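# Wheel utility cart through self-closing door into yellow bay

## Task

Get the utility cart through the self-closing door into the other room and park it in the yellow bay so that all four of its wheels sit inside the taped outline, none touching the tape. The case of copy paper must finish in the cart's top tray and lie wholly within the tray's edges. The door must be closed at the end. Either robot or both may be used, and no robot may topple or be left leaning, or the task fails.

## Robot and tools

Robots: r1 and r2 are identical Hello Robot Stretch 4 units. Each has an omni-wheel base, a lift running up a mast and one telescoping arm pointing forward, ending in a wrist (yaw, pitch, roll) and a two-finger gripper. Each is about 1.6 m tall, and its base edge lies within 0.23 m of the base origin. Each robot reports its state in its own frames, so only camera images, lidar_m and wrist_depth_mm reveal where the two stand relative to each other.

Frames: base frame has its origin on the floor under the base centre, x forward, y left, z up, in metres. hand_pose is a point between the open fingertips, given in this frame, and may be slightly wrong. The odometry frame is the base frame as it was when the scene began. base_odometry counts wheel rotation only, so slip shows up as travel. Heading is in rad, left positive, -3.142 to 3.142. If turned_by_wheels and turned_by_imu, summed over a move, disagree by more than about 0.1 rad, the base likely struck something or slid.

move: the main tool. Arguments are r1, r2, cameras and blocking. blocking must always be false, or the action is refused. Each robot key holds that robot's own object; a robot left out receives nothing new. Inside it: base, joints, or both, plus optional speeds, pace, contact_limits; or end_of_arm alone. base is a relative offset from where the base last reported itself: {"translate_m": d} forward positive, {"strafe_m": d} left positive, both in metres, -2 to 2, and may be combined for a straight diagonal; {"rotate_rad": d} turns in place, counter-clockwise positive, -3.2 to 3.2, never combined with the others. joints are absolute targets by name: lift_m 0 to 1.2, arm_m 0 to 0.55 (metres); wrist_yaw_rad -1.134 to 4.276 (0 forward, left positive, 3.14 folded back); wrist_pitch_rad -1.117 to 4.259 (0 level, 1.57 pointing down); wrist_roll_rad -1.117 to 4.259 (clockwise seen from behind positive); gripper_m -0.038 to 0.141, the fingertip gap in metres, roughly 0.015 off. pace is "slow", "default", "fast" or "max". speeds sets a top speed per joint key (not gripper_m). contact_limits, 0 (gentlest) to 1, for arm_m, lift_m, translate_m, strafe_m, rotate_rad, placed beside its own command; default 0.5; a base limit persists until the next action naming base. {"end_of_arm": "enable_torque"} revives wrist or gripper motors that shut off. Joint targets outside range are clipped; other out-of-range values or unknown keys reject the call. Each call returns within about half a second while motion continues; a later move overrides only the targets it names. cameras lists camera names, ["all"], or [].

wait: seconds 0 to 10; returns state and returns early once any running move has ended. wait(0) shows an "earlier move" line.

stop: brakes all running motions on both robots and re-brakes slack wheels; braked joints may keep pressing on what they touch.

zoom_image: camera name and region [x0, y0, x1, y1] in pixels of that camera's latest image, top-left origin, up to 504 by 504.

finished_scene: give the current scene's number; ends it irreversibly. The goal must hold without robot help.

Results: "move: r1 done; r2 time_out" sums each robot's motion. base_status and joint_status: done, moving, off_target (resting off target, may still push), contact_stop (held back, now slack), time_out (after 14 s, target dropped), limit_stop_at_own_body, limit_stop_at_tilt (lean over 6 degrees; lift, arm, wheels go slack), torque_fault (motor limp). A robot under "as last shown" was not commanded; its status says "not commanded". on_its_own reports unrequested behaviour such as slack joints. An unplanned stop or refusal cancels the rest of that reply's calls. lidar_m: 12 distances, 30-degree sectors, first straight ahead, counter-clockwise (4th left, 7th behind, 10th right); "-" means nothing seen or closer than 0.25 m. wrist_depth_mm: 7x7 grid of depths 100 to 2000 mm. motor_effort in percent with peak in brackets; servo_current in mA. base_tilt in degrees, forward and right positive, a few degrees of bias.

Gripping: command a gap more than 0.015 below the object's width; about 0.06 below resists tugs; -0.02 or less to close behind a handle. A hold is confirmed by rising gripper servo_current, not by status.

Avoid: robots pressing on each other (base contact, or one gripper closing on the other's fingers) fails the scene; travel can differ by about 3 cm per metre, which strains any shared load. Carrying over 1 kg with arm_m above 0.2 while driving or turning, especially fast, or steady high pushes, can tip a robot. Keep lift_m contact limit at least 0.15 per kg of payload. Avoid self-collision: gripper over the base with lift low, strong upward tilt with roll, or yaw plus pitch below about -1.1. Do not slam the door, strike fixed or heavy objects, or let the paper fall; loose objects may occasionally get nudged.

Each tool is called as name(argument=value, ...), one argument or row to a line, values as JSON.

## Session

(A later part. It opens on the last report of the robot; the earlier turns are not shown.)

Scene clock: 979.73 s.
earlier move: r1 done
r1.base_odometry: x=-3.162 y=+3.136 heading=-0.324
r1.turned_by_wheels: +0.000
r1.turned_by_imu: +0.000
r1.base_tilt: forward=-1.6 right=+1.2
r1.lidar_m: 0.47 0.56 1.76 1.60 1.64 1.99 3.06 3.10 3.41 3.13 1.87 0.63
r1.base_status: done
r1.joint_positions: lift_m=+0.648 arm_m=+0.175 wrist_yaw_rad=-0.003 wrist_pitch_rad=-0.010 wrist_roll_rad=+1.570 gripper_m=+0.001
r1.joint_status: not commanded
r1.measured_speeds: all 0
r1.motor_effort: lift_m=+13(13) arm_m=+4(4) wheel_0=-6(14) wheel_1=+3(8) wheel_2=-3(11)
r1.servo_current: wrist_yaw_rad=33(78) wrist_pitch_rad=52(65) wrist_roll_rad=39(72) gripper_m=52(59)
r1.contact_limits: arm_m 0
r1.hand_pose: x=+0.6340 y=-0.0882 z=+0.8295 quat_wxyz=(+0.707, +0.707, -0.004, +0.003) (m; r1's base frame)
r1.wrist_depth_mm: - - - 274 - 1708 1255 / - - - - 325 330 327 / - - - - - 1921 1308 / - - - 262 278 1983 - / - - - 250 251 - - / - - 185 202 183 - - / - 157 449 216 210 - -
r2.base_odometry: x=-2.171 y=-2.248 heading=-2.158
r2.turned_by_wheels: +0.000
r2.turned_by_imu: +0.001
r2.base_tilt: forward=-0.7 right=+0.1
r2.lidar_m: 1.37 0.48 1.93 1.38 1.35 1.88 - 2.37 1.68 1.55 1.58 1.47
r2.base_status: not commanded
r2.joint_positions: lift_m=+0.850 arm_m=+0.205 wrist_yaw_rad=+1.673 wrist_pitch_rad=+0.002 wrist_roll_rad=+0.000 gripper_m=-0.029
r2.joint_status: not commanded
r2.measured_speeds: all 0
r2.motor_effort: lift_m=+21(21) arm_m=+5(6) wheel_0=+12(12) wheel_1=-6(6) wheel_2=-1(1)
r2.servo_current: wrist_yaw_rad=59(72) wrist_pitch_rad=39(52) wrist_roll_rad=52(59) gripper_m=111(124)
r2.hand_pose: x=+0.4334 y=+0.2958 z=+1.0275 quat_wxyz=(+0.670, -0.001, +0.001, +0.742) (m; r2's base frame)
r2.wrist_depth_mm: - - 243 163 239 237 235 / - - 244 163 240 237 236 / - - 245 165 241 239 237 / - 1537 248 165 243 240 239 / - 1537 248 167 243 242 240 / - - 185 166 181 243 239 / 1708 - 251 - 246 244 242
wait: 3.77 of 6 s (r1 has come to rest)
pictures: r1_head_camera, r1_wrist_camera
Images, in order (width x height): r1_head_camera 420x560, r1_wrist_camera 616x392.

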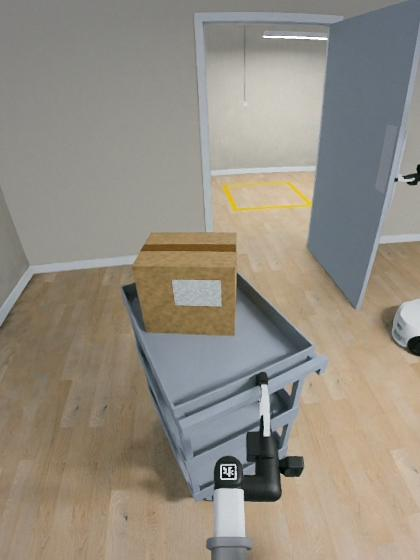

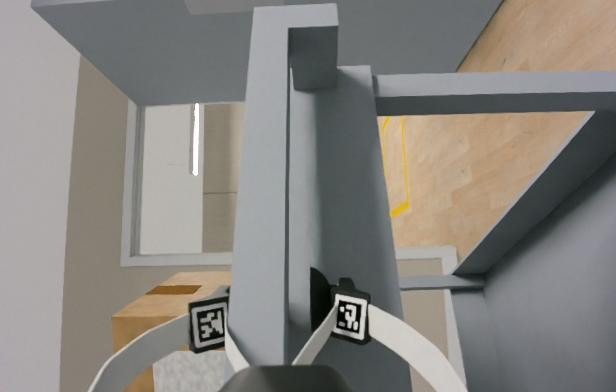

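move(
  blocking=false,
  r1={"joints":{"gripper_m":0.135}},
)

wait(
  seconds=3,
)

move(
  blocking=false,
  r1={"base":{"translate_m":-0.27},"pace":"slow"},
)

wait(
  seconds=5,
)

move(
  blocking=false,
  r1={"base":{"strafe_m":0.27}},
)

wait(
  seconds=4,
  cameras=["r1_head_camera","r1_wrist_camera"],
)

Scene clock: 1008.47 s.
move: r1 moving
r1.base_odometry: x=-3.162 y=+3.136 heading=-0.324
r1.turned_by_wheels: +0.000
r1.turned_by_imu: +0.000
r1.base_tilt: forward=-1.6 right=+1.3
r1.lidar_m: 0.46 0.56 1.74 1.60 1.61 2.02 3.04 3.08 3.38 3.13 1.90 0.65
r1.base_status: not commanded
r1.joint_positions: lift_m=+0.648 arm_m=+0.175 wrist_yaw_rad=-0.003 wrist_pitch_rad=-0.010 wrist_roll_rad=+1.570 gripper_m=+0.019
r1.joint_status: gripper_m moving
r1.measured_speeds: all 0
r1.motor_effort: lift_m=+13(13) arm_m=+3(4) wheel_0=-6(7) wheel_1=+3(3) wheel_2=-4(4)
r1.servo_current: wrist_yaw_rad=59(65) wrist_pitch_rad=65(65) wrist_roll_rad=65(65) gripper_m=78(78)
r1.contact_limits: arm_m 0
r1.hand_pose: x=+0.6340 y=-0.0882 z=+0.8295 quat_wxyz=(+0.707, +0.707, -0.004, +0.003) (m; r1's base frame)
r1.wrist_depth_mm: - - - 278 - 1708 1205 / - - - 256 332 330 334 / - - - - 343 1921 1308 / - - - - - 1808 - / - - - 254 258 - - / - - 186 206 186 - - / - 166 449 219 215 - -
r2: as last shown
r2.turned_by_imu: +0.000
r2.base_tilt: forward=-0.6 right=+0.0
r2.lidar_m: 1.38 0.48 1.94 1.38 1.36 1.89 - 2.39 1.65 1.53 1.58 1.48
r2.motor_effort: lift_m=+21(21) arm_m=+5(6) wheel_0=+11(12) wheel_1=-6(6) wheel_2=-1(1)
r2.servo_current: wrist_yaw_rad=52(65) wrist_pitch_rad=46(52) wrist_roll_rad=46(59) gripper_m=111(117)
r2.wrist_depth_mm: - - 243 163 238 236 236 / - - 244 163 240 236 236 / - - 245 164 242 238 237 / - 1537 247 165 243 240 238 / - 1576 248 167 244 243 239 / - - 185 166 181 243 242 / 1618 - 251 - 246 243 243
pictures: none

Scene clock: 1010.20 s.
earlier move: r1 done
r1.base_odometry: x=-3.162 y=+3.136 heading=-0.324
r1.turned_by_wheels: +0.000
r1.turned_by_imu: +0.000
r1.base_tilt: forward=-1.6 right=+1.3
r1.lidar_m: 0.46 0.55 1.77 1.60 1.64 2.02 3.05 3.09 3.38 3.13 1.91 0.68
r1.base_status: not commanded
r1.joint_positions: lift_m=+0.648 arm_m=+0.175 wrist_yaw_rad=-0.003 wrist_pitch_rad=-0.001 wrist_roll_rad=+1.570 gripper_m=+0.135
r1.joint_status: all done
r1.measured_speeds: all 0
r1.motor_effort: lift_m=+13(13) arm_m=+3(4) wheel_0=-5(7) wheel_1=+3(3) wheel_2=-3(4)
r1.servo_current: wrist_yaw_rad=46(65) wrist_pitch_rad=39(65) wrist_roll_rad=46(65) gripper_m=46(98)
r1.contact_limits: arm_m 0
r1.hand_pose: x=+0.6340 y=-0.0882 z=+0.8271 quat_wxyz=(+0.707, +0.707, -0.001, -0.001) (m; r1's base frame)
r1.wrist_depth_mm: - - 1618 - - 1661 1182 / - - - 330 345 343 345 / - - - 307 - 1618 424 / - - - 279 - 1921 - / - - - 259 - - - / - 208 183 240 191 197 - / - 449 449 142 - - -
r2.base_odometry: x=-2.171 y=-2.248 heading=-2.158
r2.turned_by_wheels: +0.000
r2.turned_by_imu: +0.000
r2.base_tilt: forward=-0.6 right=+0.0
r2.lidar_m: 1.38 0.44 1.92 1.39 1.37 1.88 - 2.37 1.62 1.53 1.61 1.47
r2.base_status: not commanded
r2.joint_positions: lift_m=+0.850 arm_m=+0.205 wrist_yaw_rad=+1.673 wrist_pitch_rad=+0.002 wrist_roll_rad=+0.000 gripper_m=-0.029
r2.joint_status: not commanded
r2.measured_speeds: all 0
r2.motor_effort: lift_m=+21(21) arm_m=+6(6) wheel_0=+12(12) wheel_1=-6(6) wheel_2=-1(1)
r2.servo_current: wrist_yaw_rad=39(65) wrist_pitch_rad=39(52) wrist_roll_rad=46(59) gripper_m=117(117)
r2.hand_pose: x=+0.4334 y=+0.2958 z=+1.0275 quat_wxyz=(+0.670, -0.001, +0.001, +0.742) (m; r2's base frame)
r2.wrist_depth_mm: - - 242 162 238 237 235 / - - 245 163 239 237 236 / - - 245 164 242 239 237 / - 1537 247 164 242 242 239 / - 1537 248 167 244 242 240 / - - 185 166 182 243 242 / - - 251 - 246 243 242
wait: 1.73 of 3 s (r1 has come to rest)
pictures: none

Scene clock: 1010.70 s.
move: r1 moving
r1.base_odometry: x=-3.174 y=+3.140 heading=-0.324
r1.turned_by_wheels: +0.000
r1.turned_by_imu: -0.001
r1.base_tilt: forward=-1.5 right=+1.2
r1.lidar_m: 0.47 0.56 1.74 1.59 1.63 2.02 3.03 3.06 3.40 3.12 1.92 0.68
r1.base_status: translate_m moving
r1.joint_positions: lift_m=+0.648 arm_m=+0.175 wrist_yaw_rad=-0.003 wrist_pitch_rad=+0.000 wrist_roll_rad=+1.570 gripper_m=+0.135
r1.joint_status: not commanded
r1.measured_speeds: translate_m=-0.050 strafe_m=+0.001 rotate_rad=-0.002 lift_m=+0.000 arm_m=+0.000 wrist_yaw_rad=+0.000 wrist_pitch_rad=+0.001 wrist_roll_rad=+0.000
r1.motor_effort: lift_m=+13(13) arm_m=+4(4) wheel_0=-5(8) wheel_1=-4(6) wheel_2=+6(7)
r1.servo_current: wrist_yaw_rad=59(59) wrist_pitch_rad=46(46) wrist_roll_rad=46(59) gripper_m=46(46)
r1.contact_limits: arm_m 0
r1.hand_pose: x=+0.6340 y=-0.0882 z=+0.8268 quat_wxyz=(+0.707, +0.707, -0.001, -0.001) (m; r1's base frame)
r1.wrist_depth_mm: - - 1618 - - 1618 1160 / - - - 347 - 1430 357 / - - - 314 - 1576 418 / - - - 289 - 1863 - / - - - 264 - - - / - 210 189 248 191 195 - / - 459 462 148 - - -
r2: as last shown
r2.lidar_m: 1.39 0.47 1.97 1.40 1.36 1.88 - 2.39 1.65 1.54 1.57 1.51
r2.motor_effort: lift_m=+21(21) arm_m=+5(6) wheel_0=+11(12) wheel_1=-6(6) wheel_2=-1(1)
r2.servo_current: wrist_yaw_rad=52(65) wrist_pitch_rad=46(46) wrist_roll_rad=39(59) gripper_m=111(117)
r2.wrist_depth_mm: - - 243 162 239 236 235 / - - 244 163 239 238 236 / - - 246 164 241 239 236 / - 1537 248 164 243 241 239 / - 1537 248 167 244 242 240 / - - 185 166 181 243 241 / - - 252 - 246 243 244
pictures: none

Scene clock: 1014.20 s.
earlier move: r1 done
r1.base_odometry: x=-3.418 y=+3.222 heading=-0.324
r1.turned_by_wheels: +0.000
r1.turned_by_imu: +0.000
r1.base_tilt: forward=-1.6 right=+1.3
r1.lidar_m: 0.73 1.07 1.72 1.55 1.59 1.98 2.77 2.83 3.41 3.16 3.22 0.97
r1.base_status: done
r1.joint_positions: lift_m=+0.648 arm_m=+0.175 wrist_yaw_rad=-0.003 wrist_pitch_rad=+0.000 wrist_roll_rad=+1.570 gripper_m=+0.135
r1.joint_status: not commanded
r1.measured_speeds: all 0
r1.motor_effort: lift_m=+13(13) arm_m=+4(4) wheel_0=-4(8) wheel_1=-2(7) wheel_2=+3(7)
r1.servo_current: wrist_yaw_rad=39(72) wrist_pitch_rad=46(52) wrist_roll_rad=39(65) gripper_m=46(52)
r1.contact_limits: arm_m 0
r1.hand_pose: x=+0.6340 y=-0.0882 z=+0.8268 quat_wxyz=(+0.707, +0.707, -0.001, -0.001) (m; r1's base frame)
r1.wrist_depth_mm: - - - - - 1618 1160 / - - - - - 1661 1160 / - - - 591 - 615 1118 / - - - 554 - 574 1008 / - - - 492 - - 500 / - 210 715 418 - 195 466 / - - 723 142 - - -
r2.base_odometry: x=-2.171 y=-2.248 heading=-2.158
r2.turned_by_wheels: +0.000
r2.turned_by_imu: +0.000
r2.base_tilt: forward=-0.7 right=+0.1
r2.lidar_m: 1.38 0.47 1.94 1.38 1.36 1.86 - 2.37 1.63 1.53 1.58 1.48
r2.base_status: not commanded
r2.joint_positions: lift_m=+0.850 arm_m=+0.205 wrist_yaw_rad=+1.673 wrist_pitch_rad=+0.002 wrist_roll_rad=+0.000 gripper_m=-0.029
r2.joint_status: not commanded
r2.measured_speeds: all 0
r2.motor_effort: lift_m=+21(21) arm_m=+5(6) wheel_0=+11(12) wheel_1=-6(6) wheel_2=-1(1)
r2.servo_current: wrist_yaw_rad=65(72) wrist_pitch_rad=33(46) wrist_roll_rad=59(59) gripper_m=117(117)
r2.hand_pose: x=+0.4334 y=+0.2958 z=+1.0275 quat_wxyz=(+0.670, -0.001, +0.001, +0.742) (m; r2's base frame)
r2.wrist_depth_mm: - - 242 162 237 236 236 / - - 244 163 240 238 236 / - - 246 164 241 239 237 / - 1537 246 166 243 241 238 / - 1537 248 167 243 243 240 / - - 185 166 181 243 241 / - - 251 - 247 244 243
wait: 3.50 of 5 s (r1 has come to rest)
pictures: none

Scene clock: 1014.70 s.
move: r1 moving
r1.base_odometry: x=-3.406 y=+3.256 heading=-0.324
r1.turned_by_wheels: +0.000
r1.turned_by_imu: +0.000
r1.base_tilt: forward=-1.6 right=+1.3
r1.lidar_m: 0.73 1.21 1.68 1.53 1.56 1.93 2.78 2.82 3.45 3.19 3.24 0.95
r1.base_status: strafe_m moving
r1.joint_positions: lift_m=+0.648 arm_m=+0.175 wrist_yaw_rad=-0.003 wrist_pitch_rad=+0.000 wrist_roll_rad=+1.570 gripper_m=+0.135
r1.joint_status: not commanded
r1.measured_speeds: translate_m=+0.000 strafe_m=+0.140 rotate_rad=+0.003 lift_m=+0.000 arm_m=+0.000 wrist_yaw_rad=+0.000 wrist_pitch_rad=+0.000 wrist_roll_rad=+0.000
r1.motor_effort: lift_m=+13(13) arm_m=+4(4) wheel_0=-10(11) wheel_1=+8(10) wheel_2=+0(2)
r1.servo_current: wrist_yaw_rad=46(59) wrist_pitch_rad=39(46) wrist_roll_rad=39(65) gripper_m=46(46)
r1.contact_limits: arm_m 0
r1.hand_pose: x=+0.6340 y=-0.0882 z=+0.8268 quat_wxyz=(+0.707, +0.707, -0.001, -0.001) (m; r1's base frame)
r1.wrist_depth_mm: - - 1863 - - 1618 1160 / - - - - - 1618 1138 / - - - 580 - 603 1078 / - - - 539 - - 535 / - - 831 477 - - 492 / - 210 723 415 - 194 466 / - - 723 142 - - -
r2: as last shown
r2.base_tilt: forward=-0.6 right=+0.0
r2.lidar_m: 1.38 0.46 1.94 1.40 1.37 1.99 - 2.40 1.65 1.54 1.58 1.49
r2.motor_effort: lift_m=+21(21) arm_m=+5(6) wheel_0=+12(12) wheel_1=-6(6) wheel_2=-1(1)
r2.servo_current: wrist_yaw_rad=46(65) wrist_pitch_rad=33(46) wrist_roll_rad=46(59) gripper_m=104(117)
r2.wrist_depth_mm: - - 243 162 237 236 236 / - - 245 163 240 238 236 / - - 245 165 241 239 236 / - 1499 247 164 242 240 239 / - 1537 249 167 244 242 239 / - - 185 166 181 243 242 / - - 250 - 246 244 243
pictures: none

Scene clock: 1016.43 s.
earlier move: r1 done
r1.base_odometry: x=-3.332 y=+3.478 heading=-0.325
r1.turned_by_wheels: +0.000
r1.turned_by_imu: +0.001
r1.base_tilt: forward=-1.6 right=+1.3
r1.lidar_m: 0.75 2.18 1.43 1.29 1.32 1.66 2.82 2.85 3.60 3.42 2.29 0.77
r1.base_status: done
r1.joint_positions: lift_m=+0.648 arm_m=+0.175 wrist_yaw_rad=-0.003 wrist_pitch_rad=+0.000 wrist_roll_rad=+1.570 gripper_m=+0.135
r1.joint_status: not commanded
r1.measured_speeds: all 0
r1.motor_effort: lift_m=+13(13) arm_m=+4(4) wheel_0=-2(12) wheel_1=+0(10) wheel_2=+0(2)
r1.servo_current: wrist_yaw_rad=59(65) wrist_pitch_rad=33(52) wrist_roll_rad=46(65) gripper_m=39(52)
r1.contact_limits: arm_m 0
r1.hand_pose: x=+0.6340 y=-0.0882 z=+0.8268 quat_wxyz=(+0.707, +0.707, -0.001, -0.001) (m; r1's base frame)
r1.wrist_depth_mm: - - - 504 - - 517 / - - - 439 - - 462 / - - 715 407 - - - / - - 715 382 402 404 - / - - 732 504 - - - / - 209 - - 211 196 1205 / - - - 149 - 1756 1182
r2.base_odometry: x=-2.171 y=-2.248 heading=-2.158
r2.turned_by_wheels: +0.000
r2.turned_by_imu: +0.000
r2.base_tilt: forward=-0.7 right=+0.1
r2.lidar_m: 1.39 0.47 1.94 1.38 1.36 2.30 - 2.38 1.64 1.55 1.60 1.48
r2.base_status: not commanded
r2.joint_positions: lift_m=+0.850 arm_m=+0.205 wrist_yaw_rad=+1.673 wrist_pitch_rad=+0.002 wrist_roll_rad=+0.000 gripper_m=-0.029
r2.joint_status: not commanded
r2.measured_speeds: all 0
r2.motor_effort: lift_m=+21(21) arm_m=+6(6) wheel_0=+12(12) wheel_1=-5(6) wheel_2=-1(1)
r2.servo_current: wrist_yaw_rad=59(65) wrist_pitch_rad=33(46) wrist_roll_rad=46(59) gripper_m=117(117)
r2.hand_pose: x=+0.4334 y=+0.2958 z=+1.0275 quat_wxyz=(+0.670, -0.001, +0.001, +0.742) (m; r2's base frame)
r2.wrist_depth_mm: - - 243 162 238 236 235 / - - 244 163 240 238 236 / - - 245 164 241 239 237 / - 1537 246 164 243 241 239 / - 1537 248 167 244 242 240 / - - 185 166 181 243 241 / - - 251 - 246 243 242
wait: 1.73 of 4 s (r1 has come to rest)
pictures: r1_head_camera, r1_wrist_camera
Images, in order (width x height): r1_head_camera 420x560, r1_wrist_camera 616x392.

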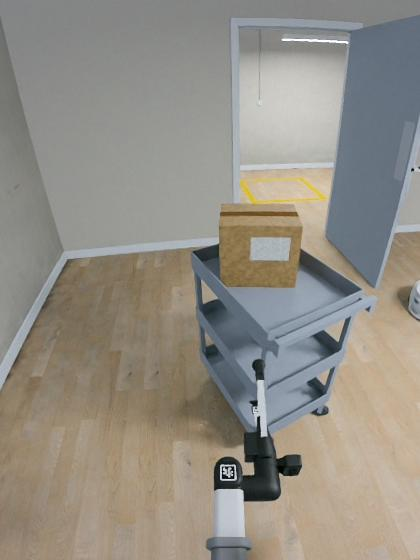

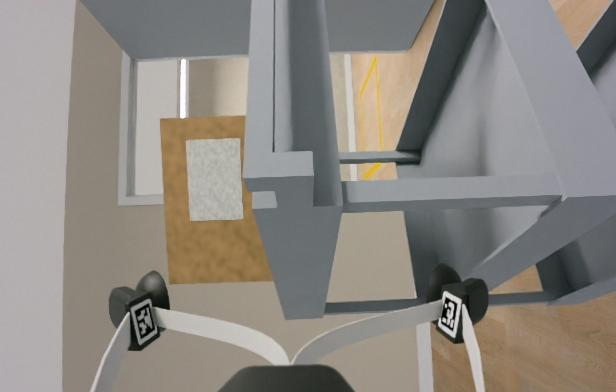

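move(
  blocking=false,
  r1={"base":{"strafe_m":-0.1,"translate_m":0.08},"pace":"slow"},
)

wait(
  seconds=4,
)

move(
  blocking=false,
  r1={"base":{"translate_m":0.12},"pace":"slow"},
)

wait(
  seconds=4,
)

move(
  blocking=false,
  r1={"joints":{"gripper_m":0.0}},
)

wait(
  seconds=4,
  cameras=["r1_head_camera","r1_wrist_camera"],
)

Scene clock: 1026.57 s.
move: r1 moving
r1.base_odometry: x=-3.327 y=+3.466 heading=-0.325
r1.turned_by_wheels: +0.000
r1.turned_by_imu: -0.001
r1.base_tilt: forward=-1.6 right=+1.2
r1.lidar_m: 0.73 2.21 1.45 1.30 1.33 1.66 2.79 2.86 3.61 3.42 2.31 0.78
r1.base_status: translate_m moving; strafe_m moving
r1.joint_positions: lift_m=+0.648 arm_m=+0.175 wrist_yaw_rad=-0.003 wrist_pitch_rad=+0.000 wrist_roll_rad=+1.570 gripper_m=+0.135
r1.joint_status: not commanded
r1.measured_speeds: translate_m=+0.030 strafe_m=-0.039 rotate_rad=-0.003 lift_m=+0.000 arm_m=+0.000 wrist_yaw_rad=+0.000 wrist_pitch_rad=+0.000 wrist_roll_rad=+0.000
r1.motor_effort: lift_m=+13(13) arm_m=+3(4) wheel_0=+6(7) wheel_1=-5(5) wheel_2=-5(5)
r1.servo_current: wrist_yaw_rad=52(59) wrist_pitch_rad=39(46) wrist_roll_rad=39(65) gripper_m=39(46)
r1.contact_limits: arm_m 0
r1.hand_pose: x=+0.6340 y=-0.0882 z=+0.8268 quat_wxyz=(+0.707, +0.707, -0.001, -0.001) (m; r1's base frame)
r1.wrist_depth_mm: - - - 500 - - 512 / - - - 442 - - 459 / - - 707 410 - - - / - - 715 362 394 397 397 / - - 732 469 - - - / - 210 732 891 211 195 1182 / - - - 149 - 1661 1205
r2: as last shown
r2.base_tilt: forward=-0.6 right=+0.1
r2.lidar_m: 1.38 0.47 1.92 1.39 1.35 2.26 - 2.37 1.65 1.54 1.58 1.48
r2.motor_effort: lift_m=+21(21) arm_m=+5(6) wheel_0=+12(12) wheel_1=-6(6) wheel_2=-1(1)
r2.servo_current: wrist_yaw_rad=46(65) wrist_pitch_rad=39(52) wrist_roll_rad=46(59) gripper_m=111(111)
r2.wrist_depth_mm: - - 243 162 238 236 236 / - - 244 163 240 237 236 / - - 246 164 241 238 237 / - 1537 247 165 242 240 238 / - 1499 248 167 244 242 241 / - - 185 166 181 243 241 / - - 251 - 246 243 243
pictures: none

Scene clock: 1028.63 s.
earlier move: r1 done
r1.base_odometry: x=-3.288 y=+3.358 heading=-0.324
r1.turned_by_wheels: +0.000
r1.turned_by_imu: +0.000
r1.base_tilt: forward=-1.6 right=+1.3
r1.lidar_m: 0.66 2.31 1.53 1.39 1.42 1.78 2.87 2.92 3.62 3.32 2.17 0.76
r1.base_status: done
r1.joint_positions: lift_m=+0.648 arm_m=+0.175 wrist_yaw_rad=-0.003 wrist_pitch_rad=+0.000 wrist_roll_rad=+1.570 gripper_m=+0.135
r1.joint_status: not commanded
r1.measured_speeds: all 0
r1.motor_effort: lift_m=+13(13) arm_m=+4(4) wheel_0=+4(8) wheel_1=-2(6) wheel_2=-1(6)
r1.servo_current: wrist_yaw_rad=59(65) wrist_pitch_rad=39(52) wrist_roll_rad=52(65) gripper_m=46(46)
r1.contact_limits: arm_m 0
r1.hand_pose: x=+0.6340 y=-0.0882 z=+0.8268 quat_wxyz=(+0.707, +0.707, -0.001, -0.001) (m; r1's base frame)
r1.wrist_depth_mm: - - - 480 - 1756 469 / - - - 421 - - 439 / - - - 387 - - - / - - 634 351 - - - / - - 647 334 - - - / - 210 265 260 317 196 325 / - - - 142 - 1537 1138
r2.base_odometry: x=-2.171 y=-2.248 heading=-2.158
r2.turned_by_wheels: +0.000
r2.turned_by_imu: +0.000
r2.base_tilt: forward=-0.7 right=+0.0
r2.lidar_m: 1.37 0.48 1.95 1.39 1.34 2.14 - 2.38 1.63 1.54 1.60 1.48
r2.base_status: not commanded
r2.joint_positions: lift_m=+0.850 arm_m=+0.205 wrist_yaw_rad=+1.673 wrist_pitch_rad=+0.002 wrist_roll_rad=+0.000 gripper_m=-0.029
r2.joint_status: not commanded
r2.measured_speeds: all 0
r2.motor_effort: lift_m=+20(21) arm_m=+6(6) wheel_0=+12(12) wheel_1=-6(6) wheel_2=-1(1)
r2.servo_current: wrist_yaw_rad=65(72) wrist_pitch_rad=33(52) wrist_roll_rad=39(65) gripper_m=104(117)
r2.hand_pose: x=+0.4334 y=+0.2958 z=+1.0275 quat_wxyz=(+0.670, -0.001, +0.001, +0.742) (m; r2's base frame)
r2.wrist_depth_mm: - - 243 163 238 236 235 / - - 244 163 240 238 236 / - - 245 164 241 238 238 / - 1464 247 164 243 240 239 / - 1499 249 167 244 242 241 / - - 185 166 181 243 241 / - - 251 - 245 244 242
wait: 2.07 of 4 s (r1 has come to rest)
pictures: none

Scene clock: 1029.13 s.
move: r1 moving
r1.base_odometry: x=-3.276 y=+3.354 heading=-0.324
r1.turned_by_wheels: +0.000
r1.turned_by_imu: +0.000
r1.base_tilt: forward=-1.6 right=+1.3
r1.lidar_m: 0.66 2.35 1.52 1.41 1.43 1.76 2.89 2.92 3.61 3.31 2.16 0.77
r1.base_status: translate_m moving
r1.joint_positions: lift_m=+0.648 arm_m=+0.175 wrist_yaw_rad=-0.003 wrist_pitch_rad=+0.000 wrist_roll_rad=+1.570 gripper_m=+0.135
r1.joint_status: not commanded
r1.measured_speeds: translate_m=+0.049 strafe_m=+0.000 rotate_rad=+0.003 lift_m=+0.000 arm_m=+0.000 wrist_yaw_rad=+0.000 wrist_pitch_rad=+0.000 wrist_roll_rad=+0.000
r1.motor_effort: lift_m=+13(13) arm_m=+4(4) wheel_0=+3(5) wheel_1=+4(6) wheel_2=-5(6)
r1.servo_current: wrist_yaw_rad=59(59) wrist_pitch_rad=33(46) wrist_roll_rad=52(59) gripper_m=46(52)
r1.contact_limits: arm_m 0
r1.hand_pose: x=+0.6340 y=-0.0882 z=+0.8268 quat_wxyz=(+0.707, +0.707, -0.001, -0.001) (m; r1's base frame)
r1.wrist_depth_mm: - - - 455 - 1921 - / - - - 407 - - - / - - - 377 - - - / - - 627 349 - - - / - - 627 327 - - - / - 210 255 248 303 198 312 / - - - 142 - 1537 1138
r2: as last shown
r2.lidar_m: 1.38 0.45 1.93 1.41 1.36 2.11 - 2.38 1.63 1.55 1.60 1.47
r2.motor_effort: lift_m=+21(21) arm_m=+6(6) wheel_0=+11(12) wheel_1=-6(6) wheel_2=-1(1)
r2.servo_current: wrist_yaw_rad=52(72) wrist_pitch_rad=39(46) wrist_roll_rad=46(59) gripper_m=111(117)
r2.wrist_depth_mm: - - 242 162 238 237 235 / - - 244 163 240 237 236 / - - 245 165 241 239 237 / - 1537 246 165 243 240 239 / - 1537 248 167 244 241 240 / - - 184 166 181 243 241 / - - 251 - 246 244 243
pictures: none

Scene clock: 1031.13 s.
earlier move: r1 done
r1.base_odometry: x=-3.174 y=+3.319 heading=-0.324
r1.turned_by_wheels: +0.000
r1.turned_by_imu: +0.000
r1.base_tilt: forward=-1.6 right=+1.3
r1.lidar_m: 0.56 2.38 1.55 1.42 1.44 1.80 2.99 3.03 3.58 3.31 2.03 0.61
r1.base_status: done
r1.joint_positions: lift_m=+0.648 arm_m=+0.175 wrist_yaw_rad=-0.003 wrist_pitch_rad=+0.000 wrist_roll_rad=+1.570 gripper_m=+0.135
r1.joint_status: not commanded
r1.measured_speeds: all 0
r1.motor_effort: lift_m=+13(13) arm_m=+4(4) wheel_0=+1(6) wheel_1=+2(6) wheel_2=-3(7)
r1.servo_current: wrist_yaw_rad=52(65) wrist_pitch_rad=46(46) wrist_roll_rad=52(72) gripper_m=39(52)
r1.contact_limits: arm_m 0
r1.hand_pose: x=+0.6340 y=-0.0882 z=+0.8268 quat_wxyz=(+0.707, +0.707, -0.001, -0.001) (m; r1's base frame)
r1.wrist_depth_mm: - - - 340 - 1808 - / - - - 307 - 1808 - / - - - - - - - / - - 530 257 931 - - / - 530 530 241 250 - - / - 192 530 224 220 189 - / - 535 155 155 211 209 -
r2.base_odometry: x=-2.171 y=-2.248 heading=-2.158
r2.turned_by_wheels: +0.000
r2.turned_by_imu: +0.000
r2.base_tilt: forward=-0.7 right=+0.1
r2.lidar_m: 1.37 0.48 1.92 1.39 1.36 2.09 - 2.39 1.66 1.55 1.57 1.49
r2.base_status: not commanded
r2.joint_positions: lift_m=+0.850 arm_m=+0.205 wrist_yaw_rad=+1.673 wrist_pitch_rad=+0.002 wrist_roll_rad=+0.000 gripper_m=-0.029
r2.joint_status: not commanded
r2.measured_speeds: all 0
r2.motor_effort: lift_m=+21(21) arm_m=+6(6) wheel_0=+11(12) wheel_1=-6(6) wheel_2=-1(1)
r2.servo_current: wrist_yaw_rad=39(72) wrist_pitch_rad=39(46) wrist_roll_rad=33(65) gripper_m=117(117)
r2.hand_pose: x=+0.4334 y=+0.2958 z=+1.0275 quat_wxyz=(+0.670, -0.001, +0.001, +0.742) (m; r2's base frame)
r2.wrist_depth_mm: - - 243 162 238 236 236 / - - 244 163 239 237 237 / - - 246 164 241 239 237 / - 1537 247 165 243 241 239 / 1756 1499 248 167 243 243 239 / - - 185 166 182 243 242 / 1808 - 251 - 246 243 243
wait: 2.00 of 4 s (r1 has come to rest)
pictures: none

Scene clock: 1031.63 s.
move: r1 moving
r1.base_odometry: x=-3.174 y=+3.319 heading=-0.324
r1.turned_by_wheels: +0.000
r1.turned_by_imu: +0.000
r1.base_tilt: forward=-1.6 right=+1.3
r1.lidar_m: 0.60 2.36 1.57 1.42 1.43 1.80 3.01 3.05 3.59 3.31 2.04 0.61
r1.base_status: not commanded
r1.joint_positions: lift_m=+0.648 arm_m=+0.175 wrist_yaw_rad=-0.003 wrist_pitch_rad=-0.001 wrist_roll_rad=+1.570 gripper_m=+0.123
r1.joint_status: gripper_m moving
r1.measured_speeds: translate_m=+0.000 strafe_m=+0.000 rotate_rad=+0.000 lift_m=+0.000 arm_m=+0.000 wrist_yaw_rad=+0.000 wrist_pitch_rad=-0.002 wrist_roll_rad=+0.000
r1.motor_effort: lift_m=+13(13) arm_m=+3(4) wheel_0=+2(2) wheel_1=+2(2) wheel_2=-3(3)
r1.servo_current: wrist_yaw_rad=52(65) wrist_pitch_rad=26(46) wrist_roll_rad=46(65) gripper_m=91(91)
r1.contact_limits: arm_m 0
r1.hand_pose: x=+0.6340 y=-0.0882 z=+0.8269 quat_wxyz=(+0.707, +0.707, -0.001, -0.001) (m; r1's base frame)
r1.wrist_depth_mm: - - - 340 - 1863 - / - - - 301 - 1808 - / - - - 274 - - - / - - 535 257 917 - - / - 530 530 241 245 - - / - 194 170 224 211 186 - / - 535 154 154 208 208 -
r2: as last shown
r2.base_tilt: forward=-0.6 right=+0.0
r2.lidar_m: 1.40 0.47 1.91 1.41 1.35 2.10 - 2.41 1.63 1.55 1.61 1.45
r2.motor_effort: lift_m=+21(21) arm_m=+6(6) wheel_0=+12(12) wheel_1=-6(6) wheel_2=-1(1)
r2.servo_current: wrist_yaw_rad=52(59) wrist_pitch_rad=46(46) wrist_roll_rad=52(52) gripper_m=111(111)
r2.wrist_depth_mm: - - 243 162 239 236 236 / - - 245 163 240 237 236 / - - 246 164 242 239 237 / - 1499 247 164 243 241 239 / 1708 1537 248 167 244 242 241 / - - 185 167 181 243 241 / 1921 - 251 - 246 243 242
pictures: none

Scene clock: 1033.37 s.
earlier move: r1 done
r1.base_odometry: x=-3.174 y=+3.319 heading=-0.324
r1.turned_by_wheels: +0.000
r1.turned_by_imu: +0.000
r1.base_tilt: forward=-1.6 right=+1.3
r1.lidar_m: 0.57 2.34 1.54 1.41 1.45 1.79 2.99 3.03 3.59 3.30 2.03 0.62
r1.base_status: not commanded
r1.joint_positions: lift_m=+0.648 arm_m=+0.175 wrist_yaw_rad=-0.003 wrist_pitch_rad=-0.001 wrist_roll_rad=+1.570 gripper_m=+0.001
r1.joint_status: all done
r1.measured_speeds: all 0
r1.motor_effort: lift_m=+13(14) arm_m=+4(4) wheel_0=+0(2) wheel_1=+2(2) wheel_2=-2(3)
r1.servo_current: wrist_yaw_rad=33(65) wrist_pitch_rad=46(52) wrist_roll_rad=26(65) gripper_m=111(286)
r1.contact_limits: arm_m 0
r1.hand_pose: x=+0.6340 y=-0.0882 z=+0.8268 quat_wxyz=(+0.707, +0.707, -0.001, -0.001) (m; r1's base frame)
r1.wrist_depth_mm: - - - 338 - 1708 - / - - - 309 - 1921 - / - - - - - - - / - 521 521 257 - - - / - 521 517 242 - - - / - 521 181 225 198 - - / - 175 154 214 175 138 -
r2.base_odometry: x=-2.171 y=-2.248 heading=-2.158
r2.turned_by_wheels: +0.000
r2.turned_by_imu: +0.000
r2.base_tilt: forward=-0.6 right=+0.0
r2.lidar_m: 1.39 0.47 1.94 1.39 1.36 2.07 - 2.38 1.64 1.53 1.61 1.49
r2.base_status: not commanded
r2.joint_positions: lift_m=+0.850 arm_m=+0.205 wrist_yaw_rad=+1.673 wrist_pitch_rad=+0.002 wrist_roll_rad=+0.000 gripper_m=-0.029
r2.joint_status: not commanded
r2.measured_speeds: all 0
r2.motor_effort: lift_m=+21(21) arm_m=+5(6) wheel_0=+12(12) wheel_1=-6(6) wheel_2=-1(1)
r2.servo_current: wrist_yaw_rad=59(72) wrist_pitch_rad=46(46) wrist_roll_rad=46(59) gripper_m=111(117)
r2.hand_pose: x=+0.4334 y=+0.2958 z=+1.0275 quat_wxyz=(+0.670, -0.001, +0.001, +0.742) (m; r2's base frame)
r2.wrist_depth_mm: - - 242 162 239 236 236 / - - 243 163 240 238 236 / - - 245 164 241 239 237 / - 1537 247 164 244 240 238 / 1708 1499 248 167 243 242 239 / - - 185 166 181 242 242 / 1708 - 251 - 246 243 243
wait: 1.73 of 4 s (r1 has come to rest)
pictures: r1_head_camera, r1_wrist_camera
Images, in order (width x height): r1_head_camera 420x560, r1_wrist_camera 616x392.

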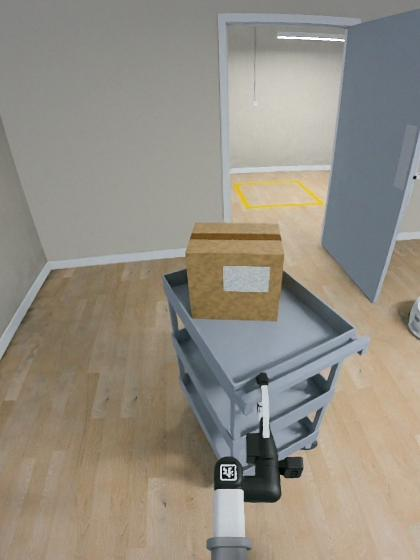

